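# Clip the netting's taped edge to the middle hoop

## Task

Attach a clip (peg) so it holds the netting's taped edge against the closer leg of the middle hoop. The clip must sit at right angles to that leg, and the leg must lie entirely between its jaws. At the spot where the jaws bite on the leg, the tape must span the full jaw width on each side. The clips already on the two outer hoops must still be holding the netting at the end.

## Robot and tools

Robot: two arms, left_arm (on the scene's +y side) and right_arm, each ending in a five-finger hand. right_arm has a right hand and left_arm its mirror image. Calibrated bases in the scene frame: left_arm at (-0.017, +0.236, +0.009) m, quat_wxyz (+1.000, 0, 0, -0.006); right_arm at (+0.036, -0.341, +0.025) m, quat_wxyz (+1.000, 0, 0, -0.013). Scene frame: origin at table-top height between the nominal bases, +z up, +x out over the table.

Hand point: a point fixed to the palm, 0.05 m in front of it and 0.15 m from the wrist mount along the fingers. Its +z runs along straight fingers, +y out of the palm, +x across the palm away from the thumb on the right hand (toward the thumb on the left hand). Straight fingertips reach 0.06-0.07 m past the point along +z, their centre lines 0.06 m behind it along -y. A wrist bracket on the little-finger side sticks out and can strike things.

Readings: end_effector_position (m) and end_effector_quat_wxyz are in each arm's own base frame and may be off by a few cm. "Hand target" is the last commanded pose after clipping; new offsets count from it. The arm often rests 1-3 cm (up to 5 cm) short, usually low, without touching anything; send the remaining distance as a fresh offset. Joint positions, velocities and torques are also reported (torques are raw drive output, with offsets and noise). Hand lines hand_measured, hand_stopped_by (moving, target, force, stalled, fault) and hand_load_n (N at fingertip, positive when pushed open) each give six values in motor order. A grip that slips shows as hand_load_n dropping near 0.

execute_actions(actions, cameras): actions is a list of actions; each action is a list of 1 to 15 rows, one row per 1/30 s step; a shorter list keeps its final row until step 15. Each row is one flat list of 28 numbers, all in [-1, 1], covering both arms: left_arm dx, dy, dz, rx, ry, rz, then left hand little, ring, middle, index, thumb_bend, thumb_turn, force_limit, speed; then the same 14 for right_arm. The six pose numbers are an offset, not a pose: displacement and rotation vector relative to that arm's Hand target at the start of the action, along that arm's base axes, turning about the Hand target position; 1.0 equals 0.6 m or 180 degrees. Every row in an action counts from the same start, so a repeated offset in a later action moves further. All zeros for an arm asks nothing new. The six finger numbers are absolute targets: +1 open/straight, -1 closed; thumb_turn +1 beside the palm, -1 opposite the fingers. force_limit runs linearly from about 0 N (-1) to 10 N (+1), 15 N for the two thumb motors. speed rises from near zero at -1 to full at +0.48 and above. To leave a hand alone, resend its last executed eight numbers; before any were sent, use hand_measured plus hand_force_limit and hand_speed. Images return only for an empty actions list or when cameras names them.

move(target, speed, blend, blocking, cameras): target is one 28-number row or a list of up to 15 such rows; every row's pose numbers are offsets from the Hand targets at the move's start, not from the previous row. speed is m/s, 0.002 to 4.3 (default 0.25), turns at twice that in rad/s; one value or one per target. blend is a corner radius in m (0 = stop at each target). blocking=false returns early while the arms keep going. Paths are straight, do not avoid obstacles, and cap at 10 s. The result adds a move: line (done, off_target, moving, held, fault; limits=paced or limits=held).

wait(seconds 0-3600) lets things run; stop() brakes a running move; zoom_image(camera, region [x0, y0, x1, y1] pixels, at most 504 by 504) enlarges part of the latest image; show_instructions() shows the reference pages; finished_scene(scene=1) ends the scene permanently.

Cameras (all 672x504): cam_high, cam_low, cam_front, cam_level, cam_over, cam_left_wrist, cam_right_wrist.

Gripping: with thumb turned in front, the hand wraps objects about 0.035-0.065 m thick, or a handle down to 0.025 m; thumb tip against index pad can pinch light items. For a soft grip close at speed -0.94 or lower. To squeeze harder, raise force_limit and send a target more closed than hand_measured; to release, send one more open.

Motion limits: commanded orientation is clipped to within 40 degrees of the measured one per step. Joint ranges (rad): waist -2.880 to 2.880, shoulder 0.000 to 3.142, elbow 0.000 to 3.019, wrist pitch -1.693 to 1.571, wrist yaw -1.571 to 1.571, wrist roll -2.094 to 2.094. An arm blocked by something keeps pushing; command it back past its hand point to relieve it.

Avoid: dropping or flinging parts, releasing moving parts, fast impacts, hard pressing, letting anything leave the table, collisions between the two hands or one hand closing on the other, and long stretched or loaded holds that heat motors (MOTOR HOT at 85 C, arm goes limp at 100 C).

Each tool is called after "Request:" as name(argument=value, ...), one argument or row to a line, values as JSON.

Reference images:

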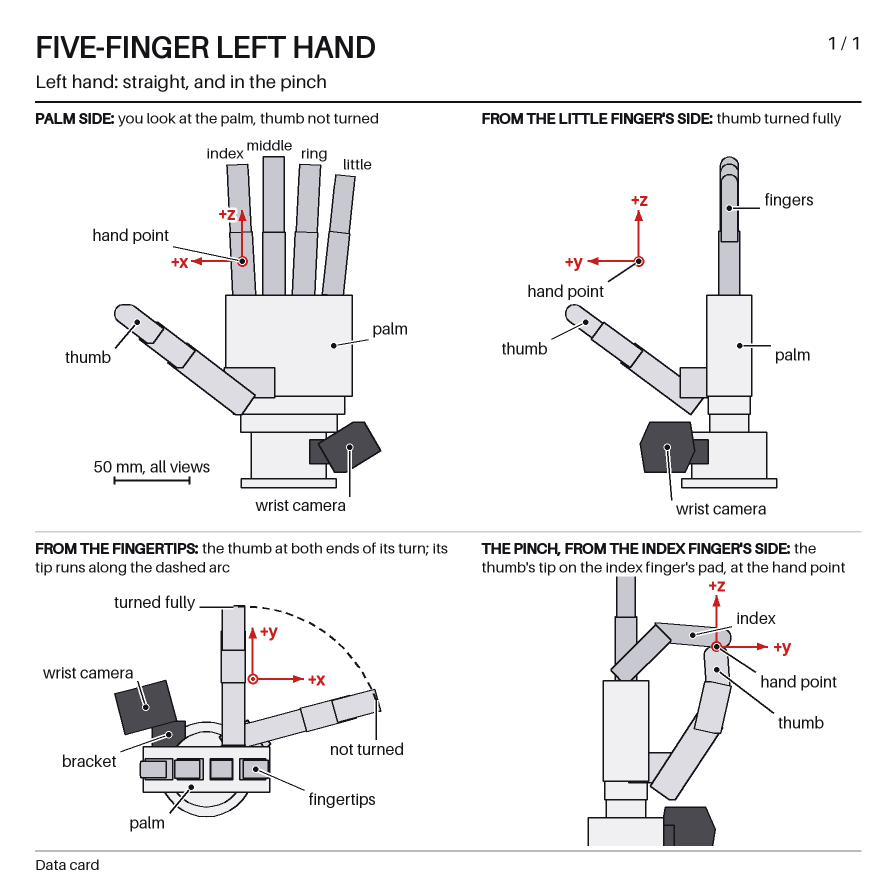

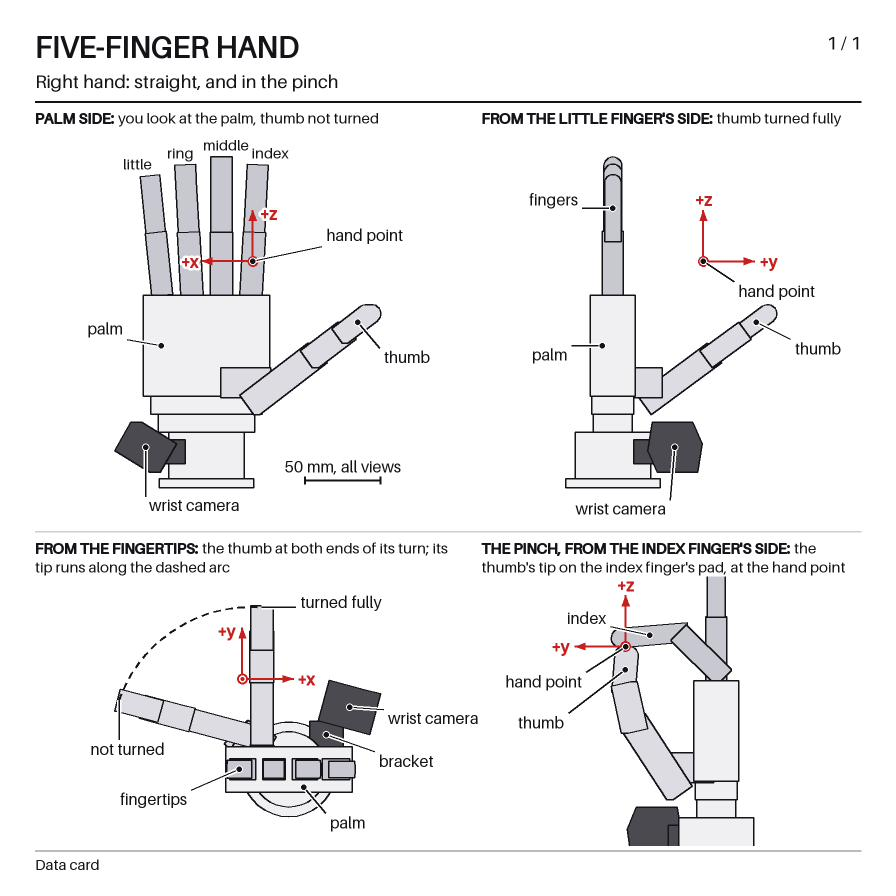

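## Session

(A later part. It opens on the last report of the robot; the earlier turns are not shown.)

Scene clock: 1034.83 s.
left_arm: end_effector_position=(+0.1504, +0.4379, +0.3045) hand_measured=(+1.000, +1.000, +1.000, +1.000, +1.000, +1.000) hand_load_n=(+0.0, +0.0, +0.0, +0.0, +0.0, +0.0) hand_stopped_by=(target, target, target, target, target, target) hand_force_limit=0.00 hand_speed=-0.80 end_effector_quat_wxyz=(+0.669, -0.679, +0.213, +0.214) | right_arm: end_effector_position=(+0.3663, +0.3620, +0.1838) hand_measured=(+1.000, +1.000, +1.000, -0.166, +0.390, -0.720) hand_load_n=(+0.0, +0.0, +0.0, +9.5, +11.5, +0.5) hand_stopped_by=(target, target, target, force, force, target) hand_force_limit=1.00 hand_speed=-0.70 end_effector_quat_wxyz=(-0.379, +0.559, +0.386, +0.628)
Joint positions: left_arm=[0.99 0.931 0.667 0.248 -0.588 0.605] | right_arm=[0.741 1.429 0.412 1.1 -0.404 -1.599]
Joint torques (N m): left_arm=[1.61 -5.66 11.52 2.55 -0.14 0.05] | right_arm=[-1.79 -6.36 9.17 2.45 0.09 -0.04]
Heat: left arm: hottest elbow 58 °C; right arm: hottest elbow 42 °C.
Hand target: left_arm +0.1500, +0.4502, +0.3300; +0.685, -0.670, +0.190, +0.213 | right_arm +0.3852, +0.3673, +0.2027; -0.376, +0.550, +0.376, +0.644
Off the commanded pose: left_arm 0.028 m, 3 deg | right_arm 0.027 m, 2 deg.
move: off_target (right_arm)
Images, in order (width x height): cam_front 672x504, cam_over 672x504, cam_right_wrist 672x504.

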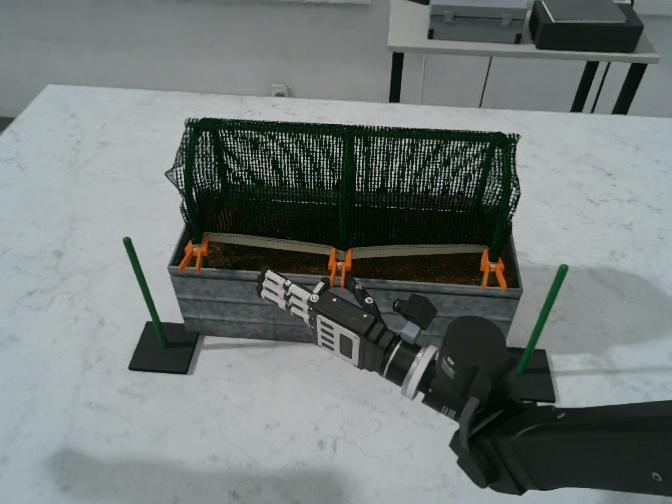

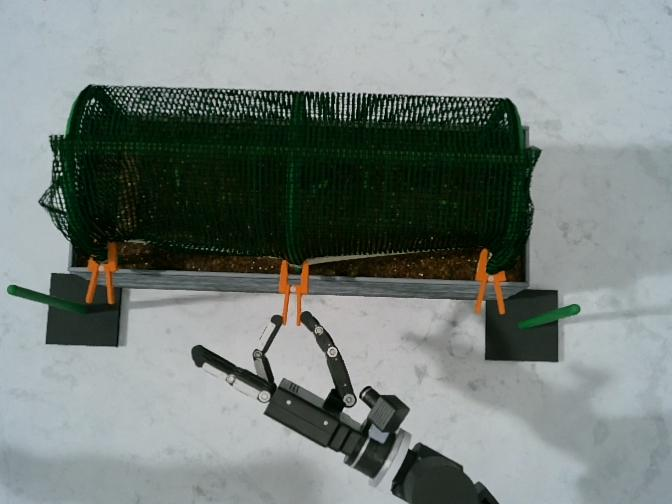

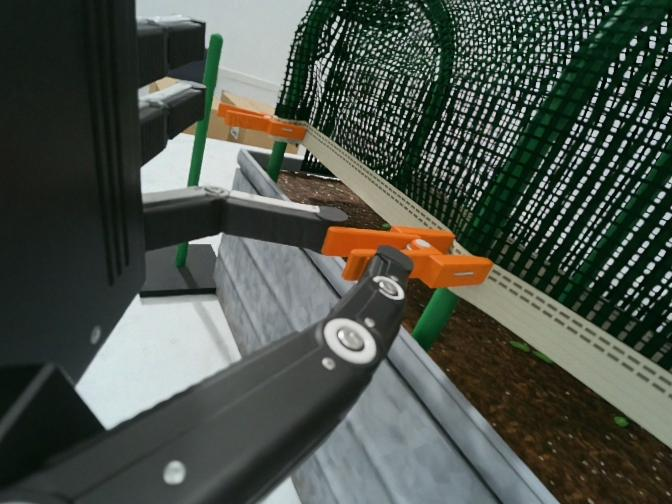

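Request:
move(
  target=[0,0,0,0,0,0,1,1,1,1,1,1,0,-0.8,0.0133,-0.0036,0.0,0,0,0,1,1,1,-0.18,0.20,-0.72,1.0,-0.7],
  speed=0.06,
  cameras=["cam_over","cam_front","cam_right_wrist"],
)

Request:
zoom_image(
  camera="cam_over",
  region=[270, 240, 320, 320],
)

Request:
zoom_image(
  camera="cam_front",
  region=[320, 230, 370, 290],
)

Request:
zoom_image(
  camera="cam_right_wrist",
  region=[320, 180, 520, 330],
)

Scene clock: 1044.10 s.
left_arm: end_effector_position=(+0.1504, +0.4379, +0.3045) hand_measured=(+1.000, +1.000, +1.000, +1.000, +1.000, +1.000) hand_load_n=(+0.0, -0.5, +0.0, +0.0, +0.0, +0.0) hand_stopped_by=(target, target, target, target, target, target) hand_force_limit=0.00 hand_speed=-0.80 end_effector_quat_wxyz=(+0.669, -0.679, +0.213, +0.214) | right_arm: end_effector_position=(+0.3716, +0.3620, +0.1842) hand_measured=(+1.000, +1.000, +1.000, -0.166, +0.390, -0.720) hand_load_n=(+0.0, +0.0, +0.0, +9.0, +10.5, +0.5) hand_stopped_by=(target, target, target, force, force, target) hand_force_limit=1.00 hand_speed=-0.70 end_effector_quat_wxyz=(-0.381, +0.558, +0.388, +0.627)
Joint positions: left_arm=[0.99 0.931 0.667 0.248 -0.588 0.605] | right_arm=[0.725 1.439 0.423 1.1 -0.428 -1.596]
Joint torques (N m): left_arm=[1.61 -5.6 11.51 2.58 -0.14 0.05] | right_arm=[-2.14 -6.42 9.21 2.45 0.21 -0.04]
Heat: left arm: hottest elbow 58 °C; right arm: hottest elbow 42 °C.
Hand target: left_arm +0.1500, +0.4502, +0.3300; +0.685, -0.670, +0.190, +0.213 | right_arm +0.3932, +0.3652, +0.2028; -0.376, +0.550, +0.376, +0.644
Off the commanded pose: left_arm 0.028 m, 3 deg | right_arm 0.029 m, 3 deg.
move: off_target (right_arm)
Images, in order (width x height): cam_front 672x504, cam_over 672x504, cam_right_wrist 672x504.

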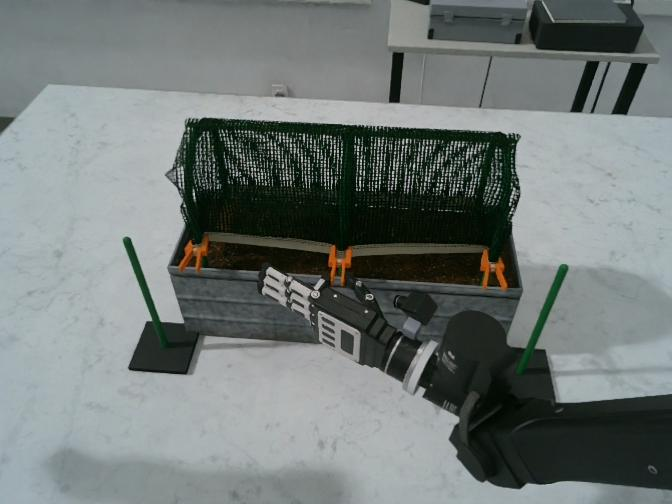

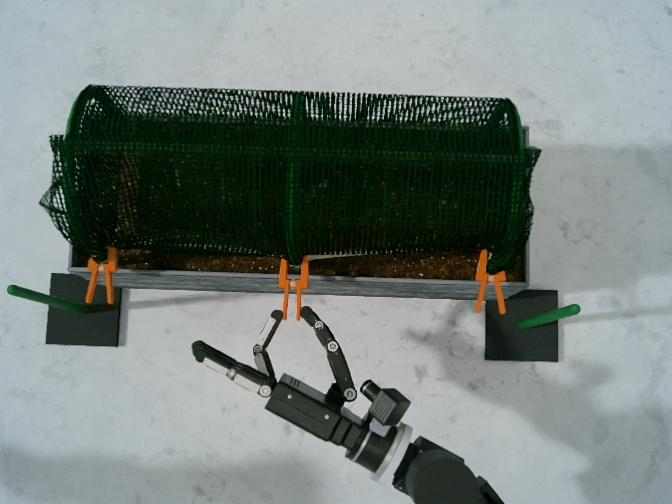

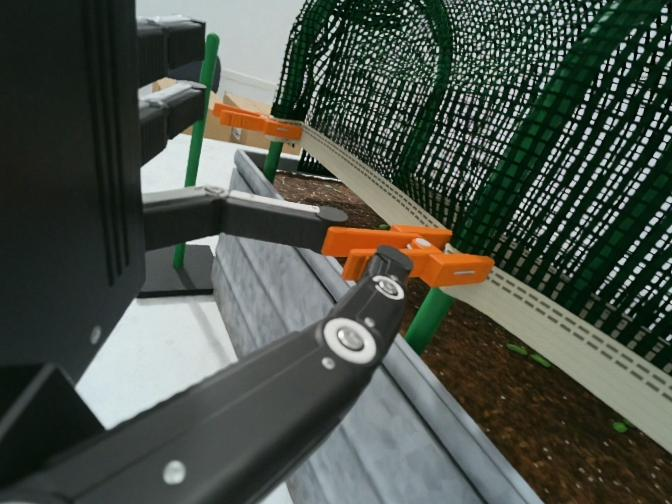

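Scaled by 6.300.

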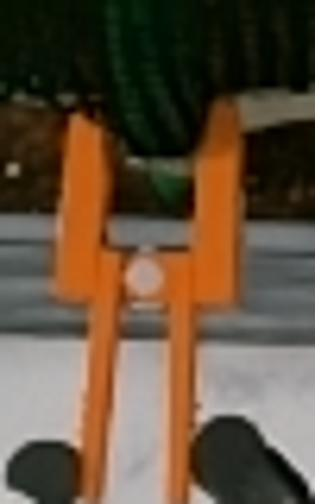

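Scaled by 8.400.

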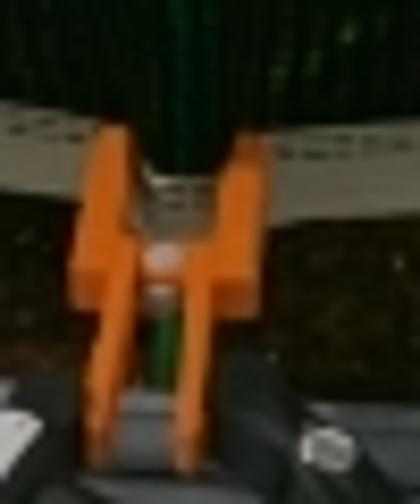

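Scaled by 2.520.

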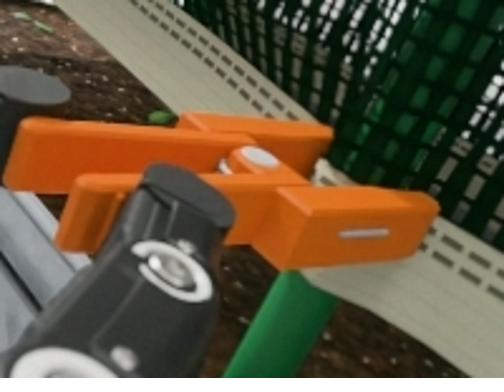

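Request:
move(
  target=[0,0,0,0,0,0,1,1,1,1,1,1,0,-0.8,0.0117,-0.005,-0.0013,0,0,0,1,1,1,-0.18,0.20,-0.72,1.0,-0.7],
  speed=0.06,
  cameras=["cam_over","cam_front","cam_right_wrist"],
)

Request:
zoom_image(
  camera="cam_over",
  region=[270, 240, 320, 320],
)

Request:
zoom_image(
  camera="cam_front",
  region=[320, 230, 370, 290],
)

Request:
zoom_image(
  camera="cam_right_wrist",
  region=[320, 180, 520, 330],
)

Scene clock: 1053.63 s.
left_arm: end_effector_position=(+0.1504, +0.4379, +0.3045) hand_measured=(+1.000, +1.000, +1.000, +1.000, +1.000, +1.000) hand_load_n=(+0.0, +0.0, +0.0, +0.0, +0.0, +0.0) hand_stopped_by=(target, target, target, target, target, target) hand_force_limit=0.00 hand_speed=-0.80 end_effector_quat_wxyz=(+0.669, -0.679, +0.213, +0.214) | right_arm: end_effector_position=(+0.3741, +0.3605, +0.1796) hand_measured=(+1.000, +1.000, +1.000, -0.166, +0.390, -0.720) hand_load_n=(+0.0, +0.0, +0.0, +9.0, +9.0, +0.0) hand_stopped_by=(target, target, target, force, force, target) hand_force_limit=1.00 hand_speed=-0.70 end_effector_quat_wxyz=(-0.385, +0.560, +0.390, +0.621)
Joint positions: left_arm=[0.99 0.931 0.667 0.248 -0.588 0.605] | right_arm=[0.709 1.449 0.425 1.1 -0.453 -1.591]
Joint torques (N m): left_arm=[1.61 -5.66 11.52 2.56 -0.14 0.05] | right_arm=[-2.55 -6.53 9.55 2.62 0.36 -0.06]
Heat: left arm: hottest elbow 58 °C; right arm: hottest elbow 43 °C.
Hand target: left_arm +0.1500, +0.4502, +0.3300; +0.685, -0.670, +0.190, +0.213 | right_arm +0.4002, +0.3622, +0.2020; -0.376, +0.549, +0.376, +0.644
Off the commanded pose: left_arm 0.028 m, 3 deg | right_arm 0.034 m, 3 deg.
move: off_target (right_arm)
Images, in order (width x height): cam_front 672x504, cam_over 672x504, cam_right_wrist 672x504.

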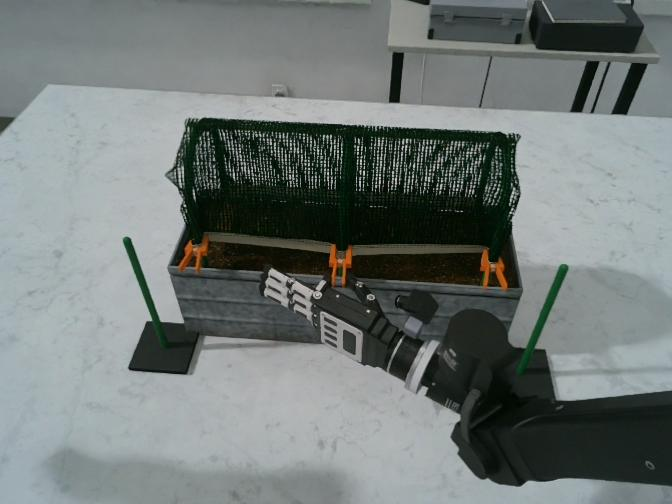

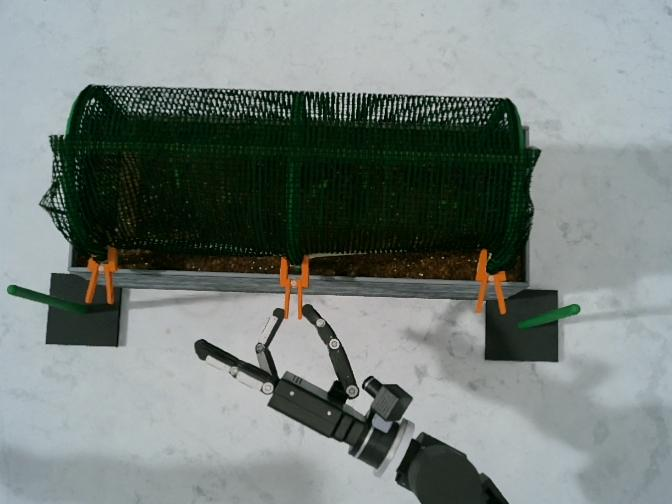

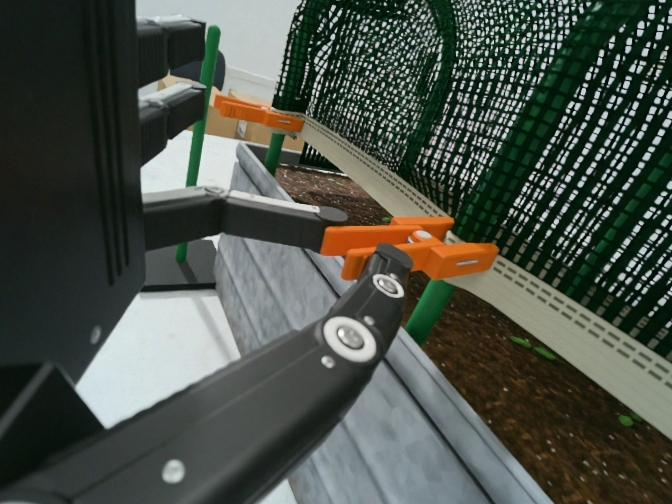

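Scaled by 6.300.

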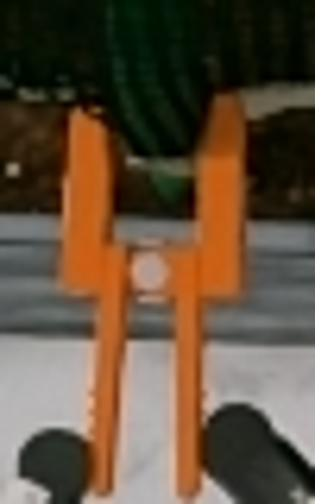

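Scaled by 8.400.

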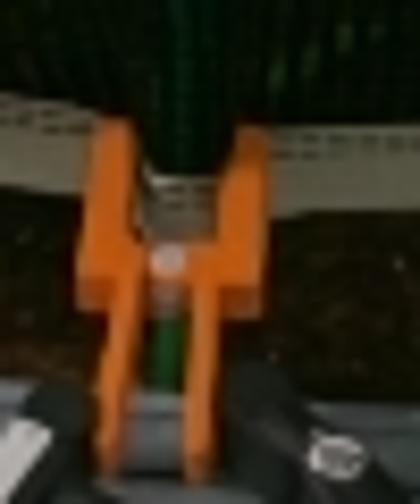

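Scaled by 2.520.

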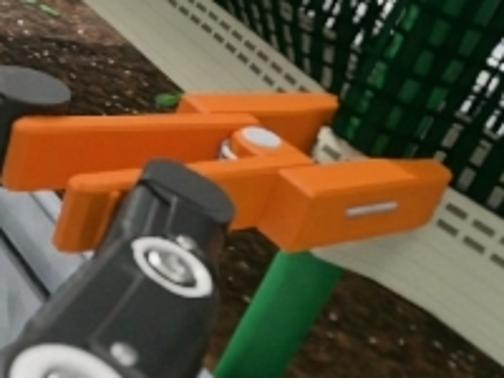

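Request:
zoom_image(
  camera="cam_over",
  region=[60, 230, 140, 310],
)

Request:
zoom_image(
  camera="cam_over",
  region=[440, 230, 520, 320],
)

Request:
zoom_image(
  camera="cam_front",
  region=[160, 200, 260, 290],
)

Request:
zoom_image(
  camera="cam_front",
  region=[440, 210, 540, 300],
)

Scaled by 6.300.

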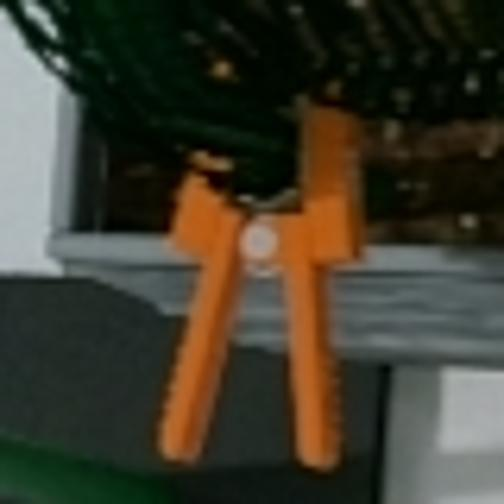

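Scaled by 5.600.

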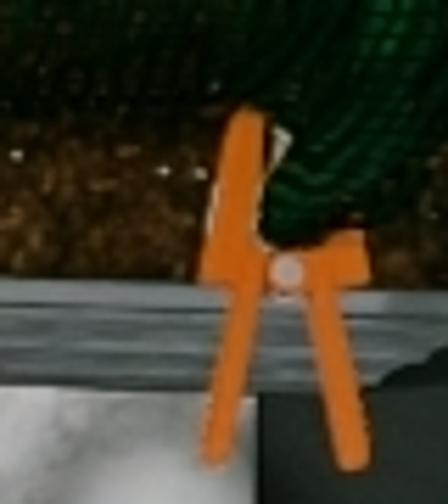

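Scaled by 5.040.

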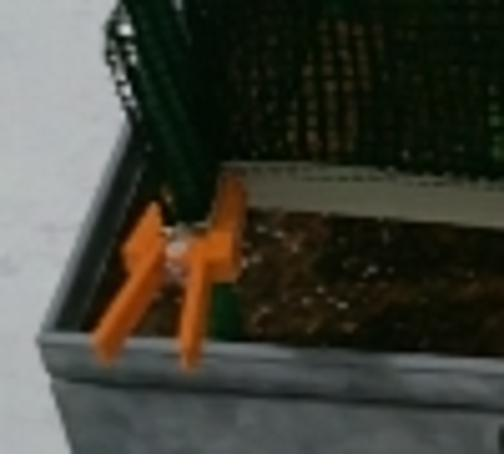

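Scaled by 5.040.

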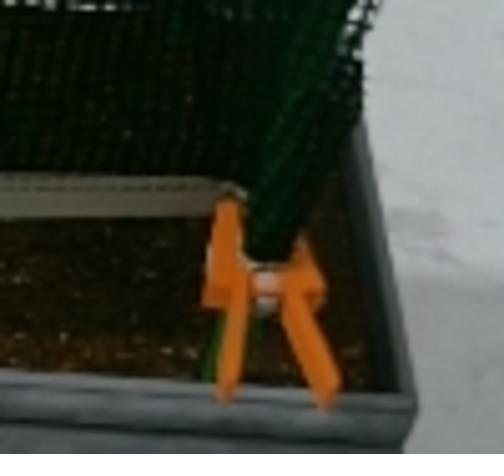

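Request:
execute_actions(
  actions=[
    [[0,0,0,0,0,0,1,1,1,1,1,1,0,-0.8,0,0,0,0,0,0,1,1,1,-0.18,0.10,-0.72,1.0,-0.85]],
  ],
)

Request:
wait(
  seconds=1,
  cameras=["cam_over","cam_front","cam_right_wrist"],
)

Request:
zoom_image(
  camera="cam_over",
  region=[270, 240, 320, 320],
)

Request:
zoom_image(
  camera="cam_front",
  region=[320, 230, 370, 290],
)

Request:
zoom_image(
  camera="cam_right_wrist",
  region=[320, 180, 520, 330],
)

Scene clock: 1086.60 s.
left_arm: end_effector_position=(+0.1504, +0.4379, +0.3045) hand_measured=(+1.000, +1.000, +1.000, +1.000, +1.000, +1.000) hand_load_n=(-0.5, +0.0, +0.0, +0.0, +0.0, +0.0) hand_stopped_by=(target, target, target, target, target, target) hand_force_limit=0.00 hand_speed=-0.80 end_effector_quat_wxyz=(+0.669, -0.679, +0.213, +0.214) | right_arm: end_effector_position=(+0.3750, +0.3608, +0.1806) hand_measured=(+1.000, +1.000, +1.000, -0.166, +0.326, -0.720) hand_load_n=(+0.0, +0.0, +0.0, +12.5, +14.5, +0.0) hand_stopped_by=(target, target, target, force, force, target) hand_force_limit=1.00 hand_speed=-0.85 end_effector_quat_wxyz=(-0.385, +0.560, +0.390, +0.622)
Joint positions: left_arm=[0.99 0.931 0.667 0.248 -0.588 0.605] | right_arm=[0.709 1.449 0.427 1.1 -0.453 -1.59]
Joint torques (N m): left_arm=[1.67 -5.66 11.52 2.56 -0.14 0.04] | right_arm=[-2.49 -6.53 9.39 2.63 0.37 -0.07]
Heat: left arm: hottest elbow 58 °C; right arm: hottest elbow 44 °C.
Hand target: left_arm +0.1500, +0.4502, +0.3300; +0.685, -0.670, +0.190, +0.213 | right_arm +0.4003, +0.3621, +0.2020; -0.376, +0.550, +0.376, +0.644
Off the commanded pose: left_arm 0.028 m, 3 deg | right_arm 0.033 m, 3 deg.

Scene clock: 1087.60 s.
left_arm: end_effector_position=(+0.1504, +0.4379, +0.3045) hand_measured=(+1.000, +1.000, +1.000, +1.000, +1.000, +1.000) hand_load_n=(+0.0, +0.0, +0.0, +0.0, +0.0, +0.0) hand_stopped_by=(target, target, target, target, target, target) hand_force_limit=0.00 hand_speed=-0.80 end_effector_quat_wxyz=(+0.669, -0.679, +0.213, +0.214) | right_arm: end_effector_position=(+0.3750, +0.3608, +0.1806) hand_measured=(+1.000, +1.000, +1.000, -0.166, +0.326, -0.720) hand_load_n=(+0.0, +0.0, +0.0, +12.0, +14.5, +0.0) hand_stopped_by=(target, target, target, force, force, target) hand_force_limit=1.00 hand_speed=-0.85 end_effector_quat_wxyz=(-0.385, +0.560, +0.390, +0.622)
Joint positions: left_arm=[0.99 0.931 0.667 0.248 -0.588 0.605] | right_arm=[0.709 1.449 0.427 1.1 -0.453 -1.59]
Joint torques (N m): left_arm=[1.61 -5.66 11.52 2.58 -0.14 0.05] | right_arm=[-2.49 -6.53 9.4 2.62 0.37 -0.07]
Heat: left arm: hottest elbow 58 °C; right arm: hottest elbow 44 °C.
Hand target: left_arm +0.1500, +0.4502, +0.3300; +0.685, -0.670, +0.190, +0.213 | right_arm +0.4003, +0.3621, +0.2020; -0.376, +0.549, +0.376, +0.644
Off the commanded pose: left_arm 0.028 m, 3 deg | right_arm 0.033 m, 3 deg.
wait: 1.00 s; at rest by 0.17 s
Images, in order (width x height): cam_front 672x504, cam_over 672x504, cam_right_wrist 672x504.

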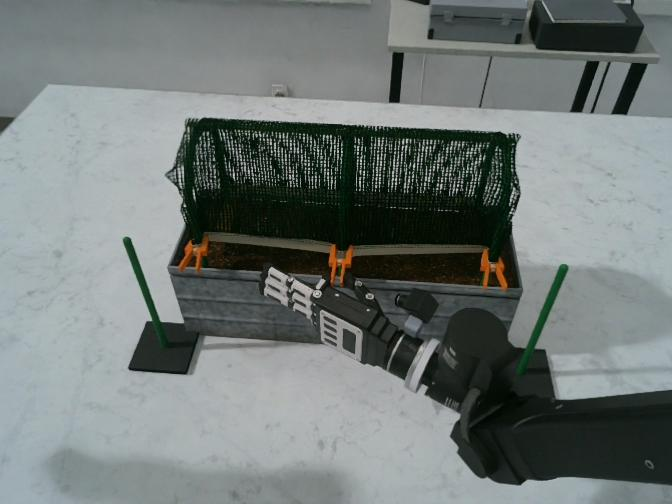

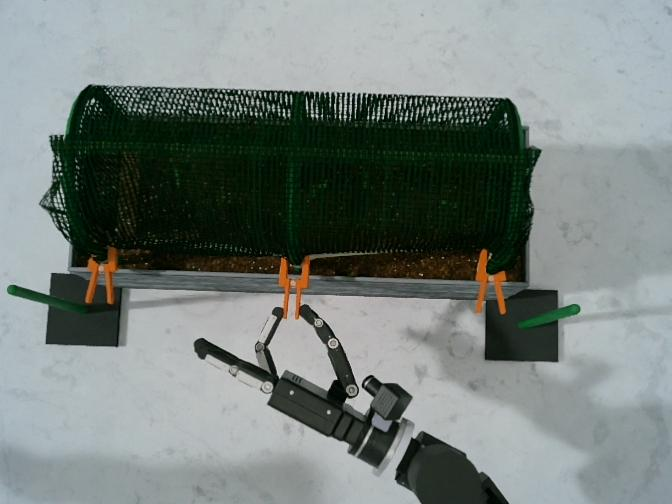

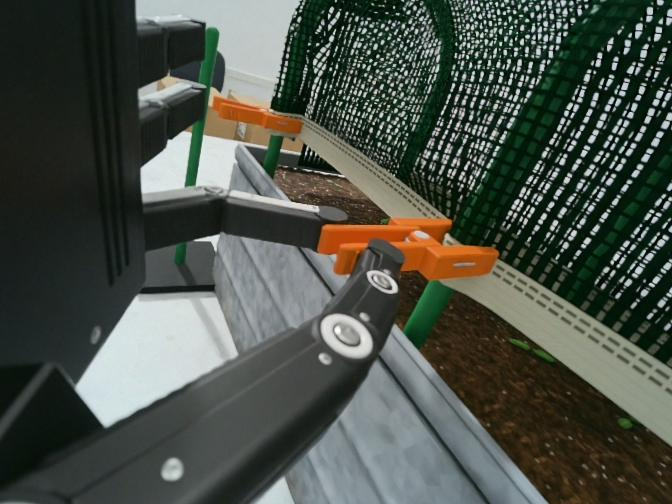

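Scaled by 6.300.

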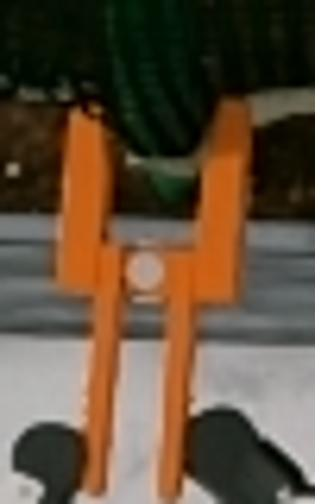

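Scaled by 8.400.

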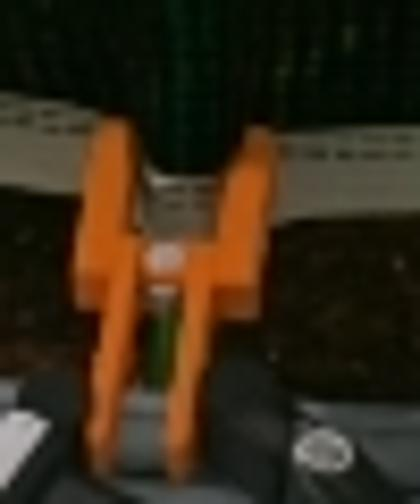

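Scaled by 2.520.

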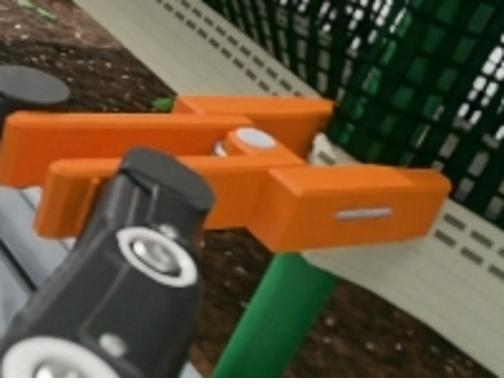

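Request:
move(
  target=[0,0,0,0,0,0,1,1,1,1,1,1,0,-0.8,0.003,-0.004,0.0055,0,0,0,1,1,1,-0.18,0.10,-0.72,1.0,-0.85],
  speed=0.04,
  cameras=["cam_over","cam_front","cam_right_wrist"],
)

Request:
zoom_image(
  camera="cam_over",
  region=[270, 240, 320, 320],
)

Request:
zoom_image(
  camera="cam_front",
  region=[320, 230, 370, 290],
)

Request:
zoom_image(
  camera="cam_right_wrist",
  region=[320, 180, 520, 330],
)

Scene clock: 1094.30 s.
left_arm: end_effector_position=(+0.1504, +0.4379, +0.3045) hand_measured=(+1.000, +1.000, +1.000, +1.000, +1.000, +1.000) hand_load_n=(+0.0, +0.0, +0.0, +0.0, +0.0, +0.0) hand_stopped_by=(target, target, target, target, target, target) hand_force_limit=0.00 hand_speed=-0.80 end_effector_quat_wxyz=(+0.669, -0.679, +0.213, +0.214) | right_arm: end_effector_position=(+0.3757, +0.3599, +0.1805) hand_measured=(+1.000, +1.000, +1.000, -0.166, +0.326, -0.720) hand_load_n=(+0.0, +0.0, +0.0, +12.0, +14.5, +0.0) hand_stopped_by=(target, target, target, force, force, target) hand_force_limit=1.00 hand_speed=-0.85 end_effector_quat_wxyz=(-0.387, +0.559, +0.390, +0.621)
Joint positions: left_arm=[0.99 0.931 0.667 0.248 -0.588 0.605] | right_arm=[0.702 1.449 0.427 1.1 -0.463 -1.588]
Joint torques (N m): left_arm=[1.61 -5.66 11.52 2.56 -0.14 0.04] | right_arm=[-2.67 -7.71 9.51 2 0.42 -0.07]
Heat: left arm: hottest elbow 58 °C; right arm: hottest elbow 43 °C.
Hand target: left_arm +0.1500, +0.4502, +0.3300; +0.685, -0.670, +0.190, +0.213 | right_arm +0.4021, +0.3597, +0.2053; -0.376, +0.550, +0.376, +0.644
Off the commanded pose: left_arm 0.028 m, 3 deg | right_arm 0.036 m, 4 deg.
move: off_target (right_arm)
Images, in order (width x height): cam_front 672x504, cam_over 672x504, cam_right_wrist 672x504.

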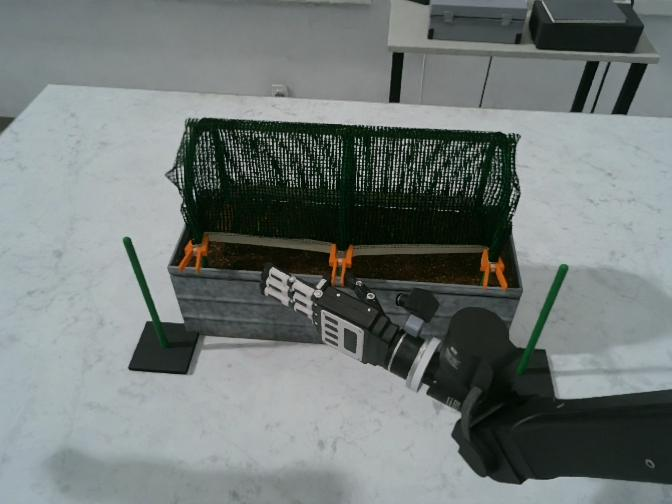

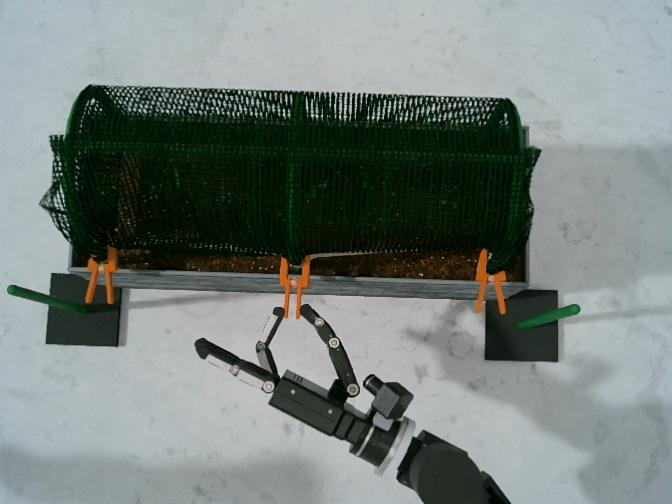

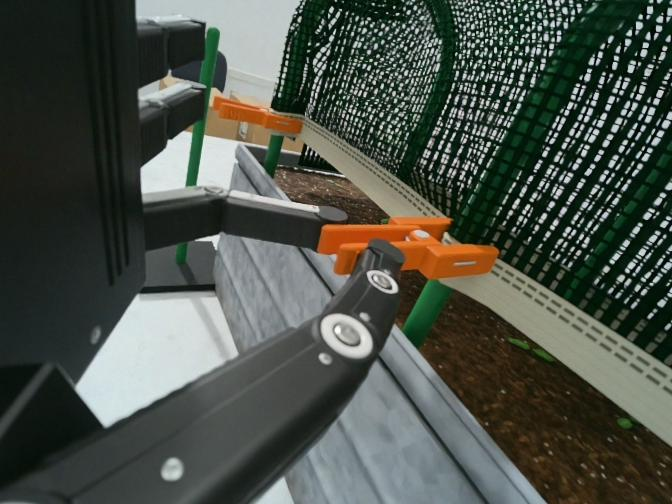

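Scaled by 6.300.

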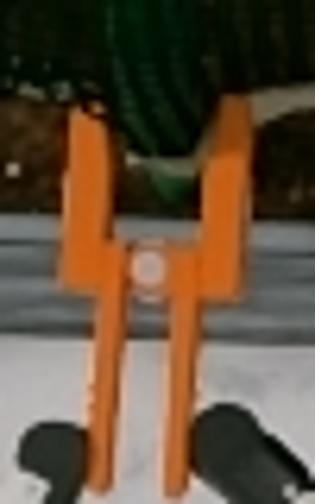

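Scaled by 8.400.

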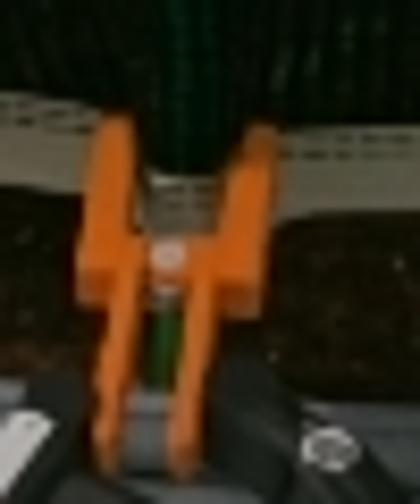

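Scaled by 2.520.

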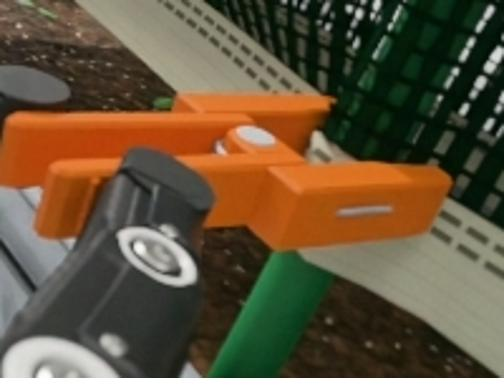

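Request:
move(
  target=[0,0,0,0,0,0,1,1,1,1,1,1,0,-0.8,0.005,-0.001,0.0045,0,0,0,1,1,1,-0.18,0.10,-0.72,1.0,-0.85],
  speed=0.04,
  cameras=["cam_over","cam_front","cam_right_wrist"],
)

Request:
zoom_image(
  camera="cam_over",
  region=[270, 240, 320, 320],
)

Request:
zoom_image(
  camera="cam_front",
  region=[320, 230, 370, 290],
)

Request:
zoom_image(
  camera="cam_right_wrist",
  region=[320, 180, 520, 330],
)

Scene clock: 1100.77 s.
left_arm: end_effector_position=(+0.1504, +0.4379, +0.3045) hand_measured=(+1.000, +1.000, +1.000, +1.000, +1.000, +1.000) hand_load_n=(+0.0, +0.0, +0.0, +0.0, +0.0, -0.5) hand_stopped_by=(target, target, target, target, target, target) hand_force_limit=0.00 hand_speed=-0.80 end_effector_quat_wxyz=(+0.669, -0.679, +0.213, +0.214) | right_arm: end_effector_position=(+0.3766, +0.3599, +0.1785) hand_measured=(+1.000, +1.000, +1.000, -0.166, +0.326, -0.720) hand_load_n=(+0.0, +0.0, +0.0, +12.5, +14.0, -0.5) hand_stopped_by=(target, target, target, force, force, target) hand_force_limit=1.00 hand_speed=-0.85 end_effector_quat_wxyz=(-0.388, +0.562, +0.392, +0.617)
Joint positions: left_arm=[0.99 0.931 0.667 0.248 -0.588 0.605] | right_arm=[0.698 1.449 0.431 1.088 -0.472 -1.588]
Joint torques (N m): left_arm=[1.67 -5.6 11.52 2.56 -0.14 0.04] | right_arm=[-2.9 -8.29 9.77 2.04 0.48 -0.07]
Heat: left arm: hottest elbow 58 °C; right arm: hottest elbow 43 °C.
Hand target: left_arm +0.1500, +0.4502, +0.3300; +0.685, -0.670, +0.190, +0.213 | right_arm +0.4050, +0.3591, +0.2079; -0.376, +0.550, +0.376, +0.644
Off the commanded pose: left_arm 0.028 m, 3 deg | right_arm 0.041 m, 4 deg.
move: off_target (right_arm)
Images, in order (width x height): cam_front 672x504, cam_over 672x504, cam_right_wrist 672x504.

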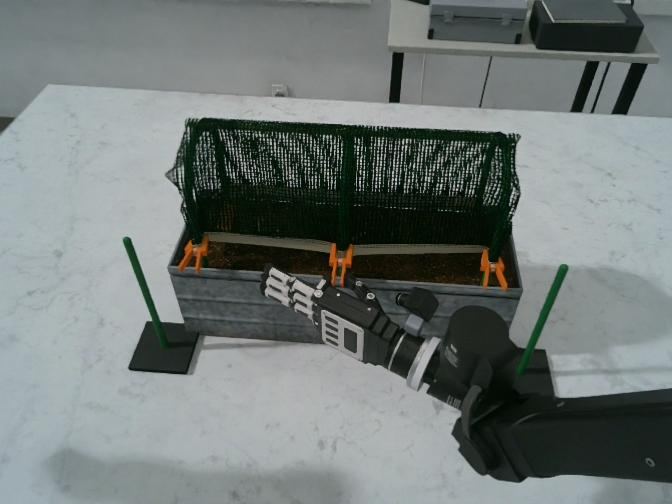

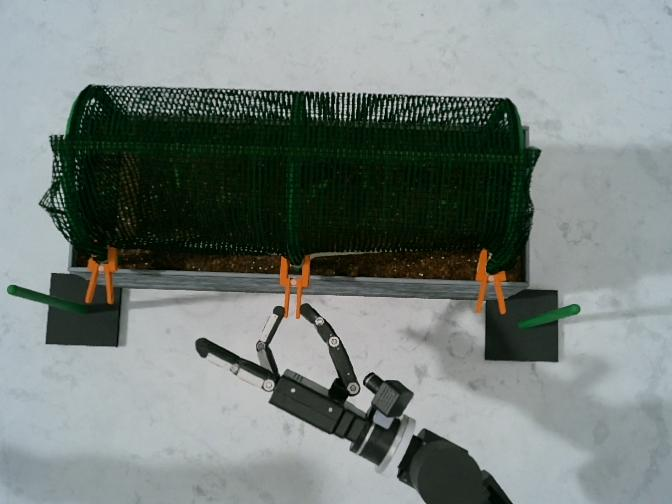

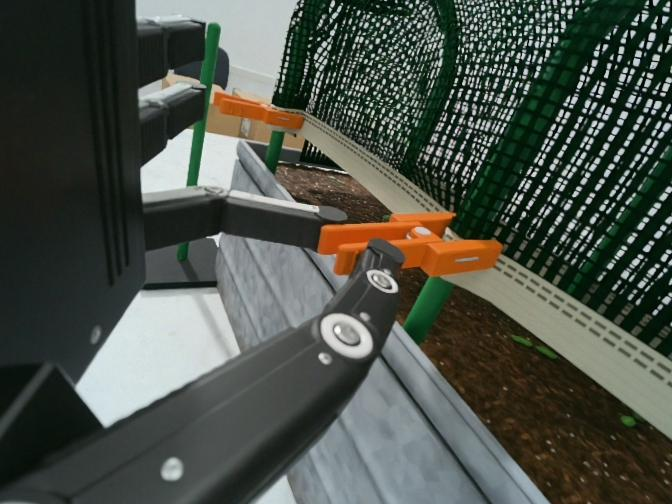

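Scaled by 6.300.

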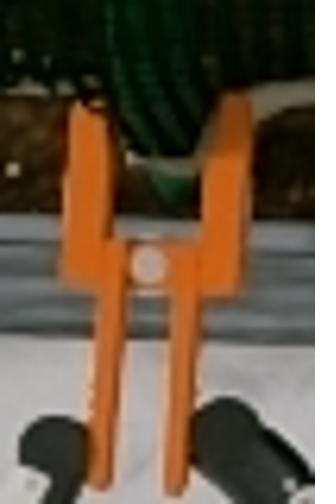

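Scaled by 8.400.

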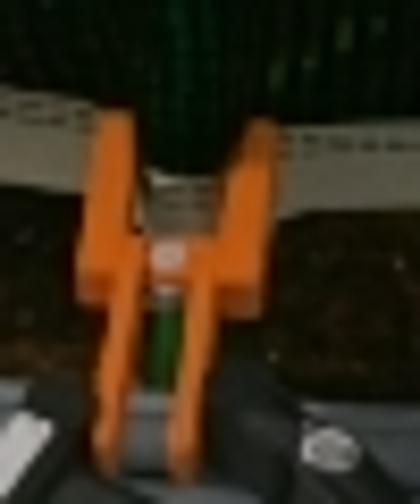

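Scaled by 2.520.

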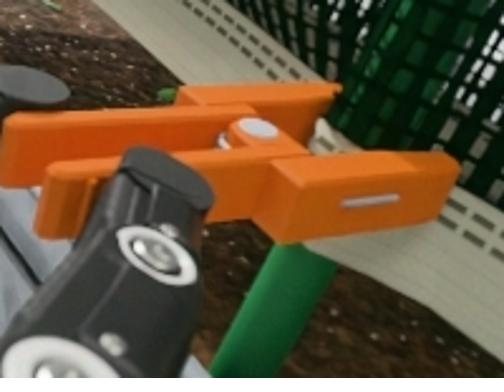

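Request:
move(
  target=[0,0,0,0,0,0,1,1,1,1,1,1,0,-0.8,0.005,-0.005,0.0120,0,0,0,1,1,1,-0.18,0.10,-0.72,1.0,-0.85],
  speed=0.04,
  cameras=["cam_over","cam_front","cam_right_wrist"],
)

Request:
zoom_image(
  camera="cam_over",
  region=[270, 240, 320, 320],
)

Request:
zoom_image(
  camera="cam_front",
  region=[320, 230, 370, 290],
)

Request:
zoom_image(
  camera="cam_right_wrist",
  region=[320, 180, 520, 330],
)

Scene clock: 1131.03 s.
left_arm: end_effector_position=(+0.1504, +0.4379, +0.3045) hand_measured=(+1.000, +1.000, +1.000, +1.000, +1.000, +1.000) hand_load_n=(+0.0, +0.0, +0.0, +0.0, +0.0, +0.0) hand_stopped_by=(target, target, target, target, target, target) hand_force_limit=0.00 hand_speed=-0.80 end_effector_quat_wxyz=(+0.669, -0.679, +0.213, +0.214) | right_arm: end_effector_position=(+0.3783, +0.3575, +0.1818) hand_measured=(+1.000, +1.000, +1.000, -0.166, +0.326, -0.720) hand_load_n=(+0.0, +0.0, +0.0, +11.5, +14.0, -0.5) hand_stopped_by=(target, target, target, force, force, target) hand_force_limit=1.00 hand_speed=-0.85 end_effector_quat_wxyz=(-0.389, +0.564, +0.392, +0.613)
Joint positions: left_arm=[0.99 0.931 0.667 0.248 -0.588 0.605] | right_arm=[0.687 1.428 0.434 1.057 -0.485 -1.583]
Joint torques (N m): left_arm=[1.61 -5.6 11.52 2.56 -0.14 0.04] | right_arm=[-2.96 -8.35 10.14 2.11 0.52 -0.09]
Heat: left arm: hottest elbow 58 °C; right arm: hottest elbow 44 °C.
Hand target: left_arm +0.1500, +0.4502, +0.3300; +0.685, -0.670, +0.190, +0.213 | right_arm +0.4080, +0.3562, +0.2151; -0.376, +0.550, +0.376, +0.644
Off the commanded pose: left_arm 0.028 m, 3 deg | right_arm 0.045 m, 5 deg.
move: off_target (right_arm)
Images, in order (width x height): cam_front 672x504, cam_over 672x504, cam_right_wrist 672x504.

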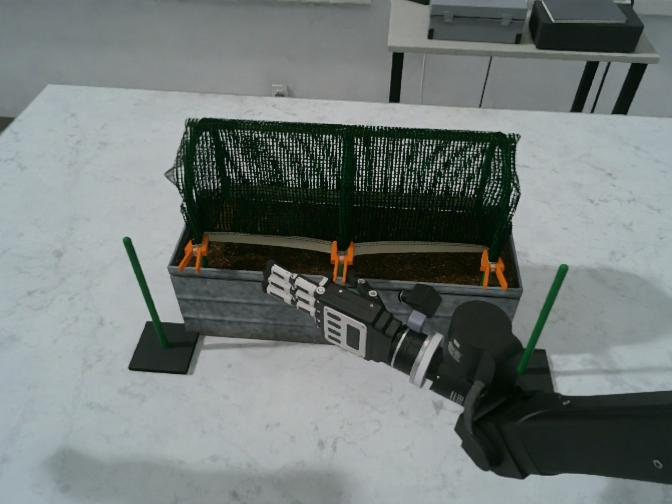

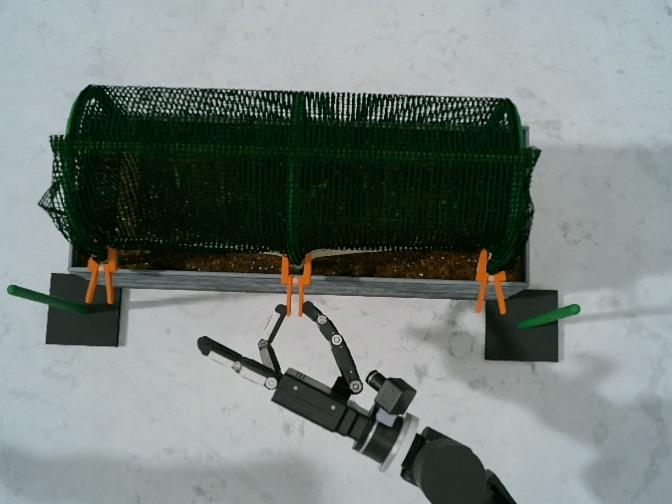

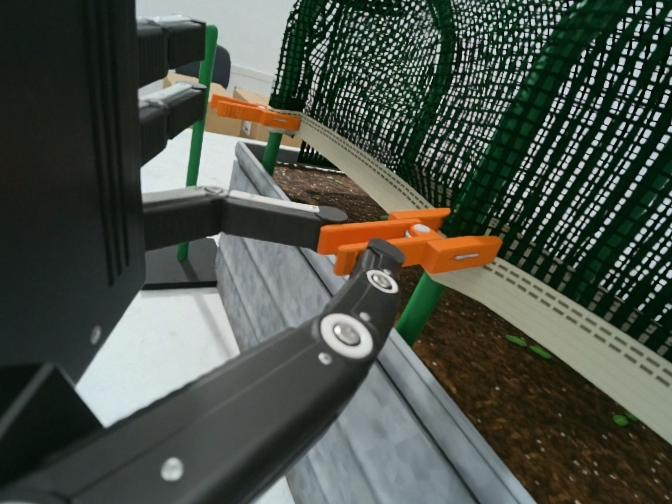

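Scaled by 6.300.

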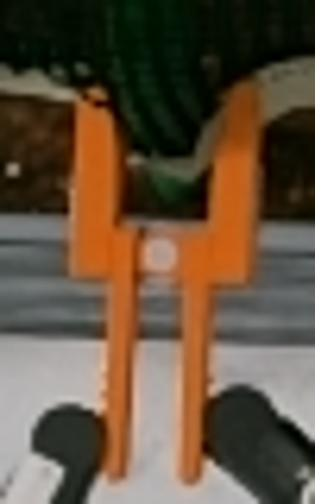

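Scaled by 8.400.

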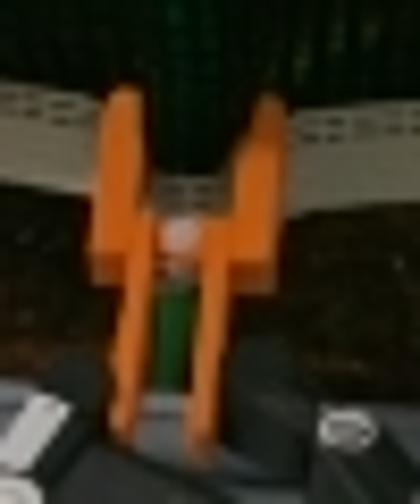

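Scaled by 2.520.

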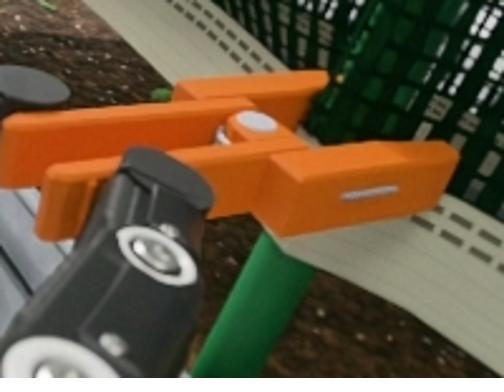

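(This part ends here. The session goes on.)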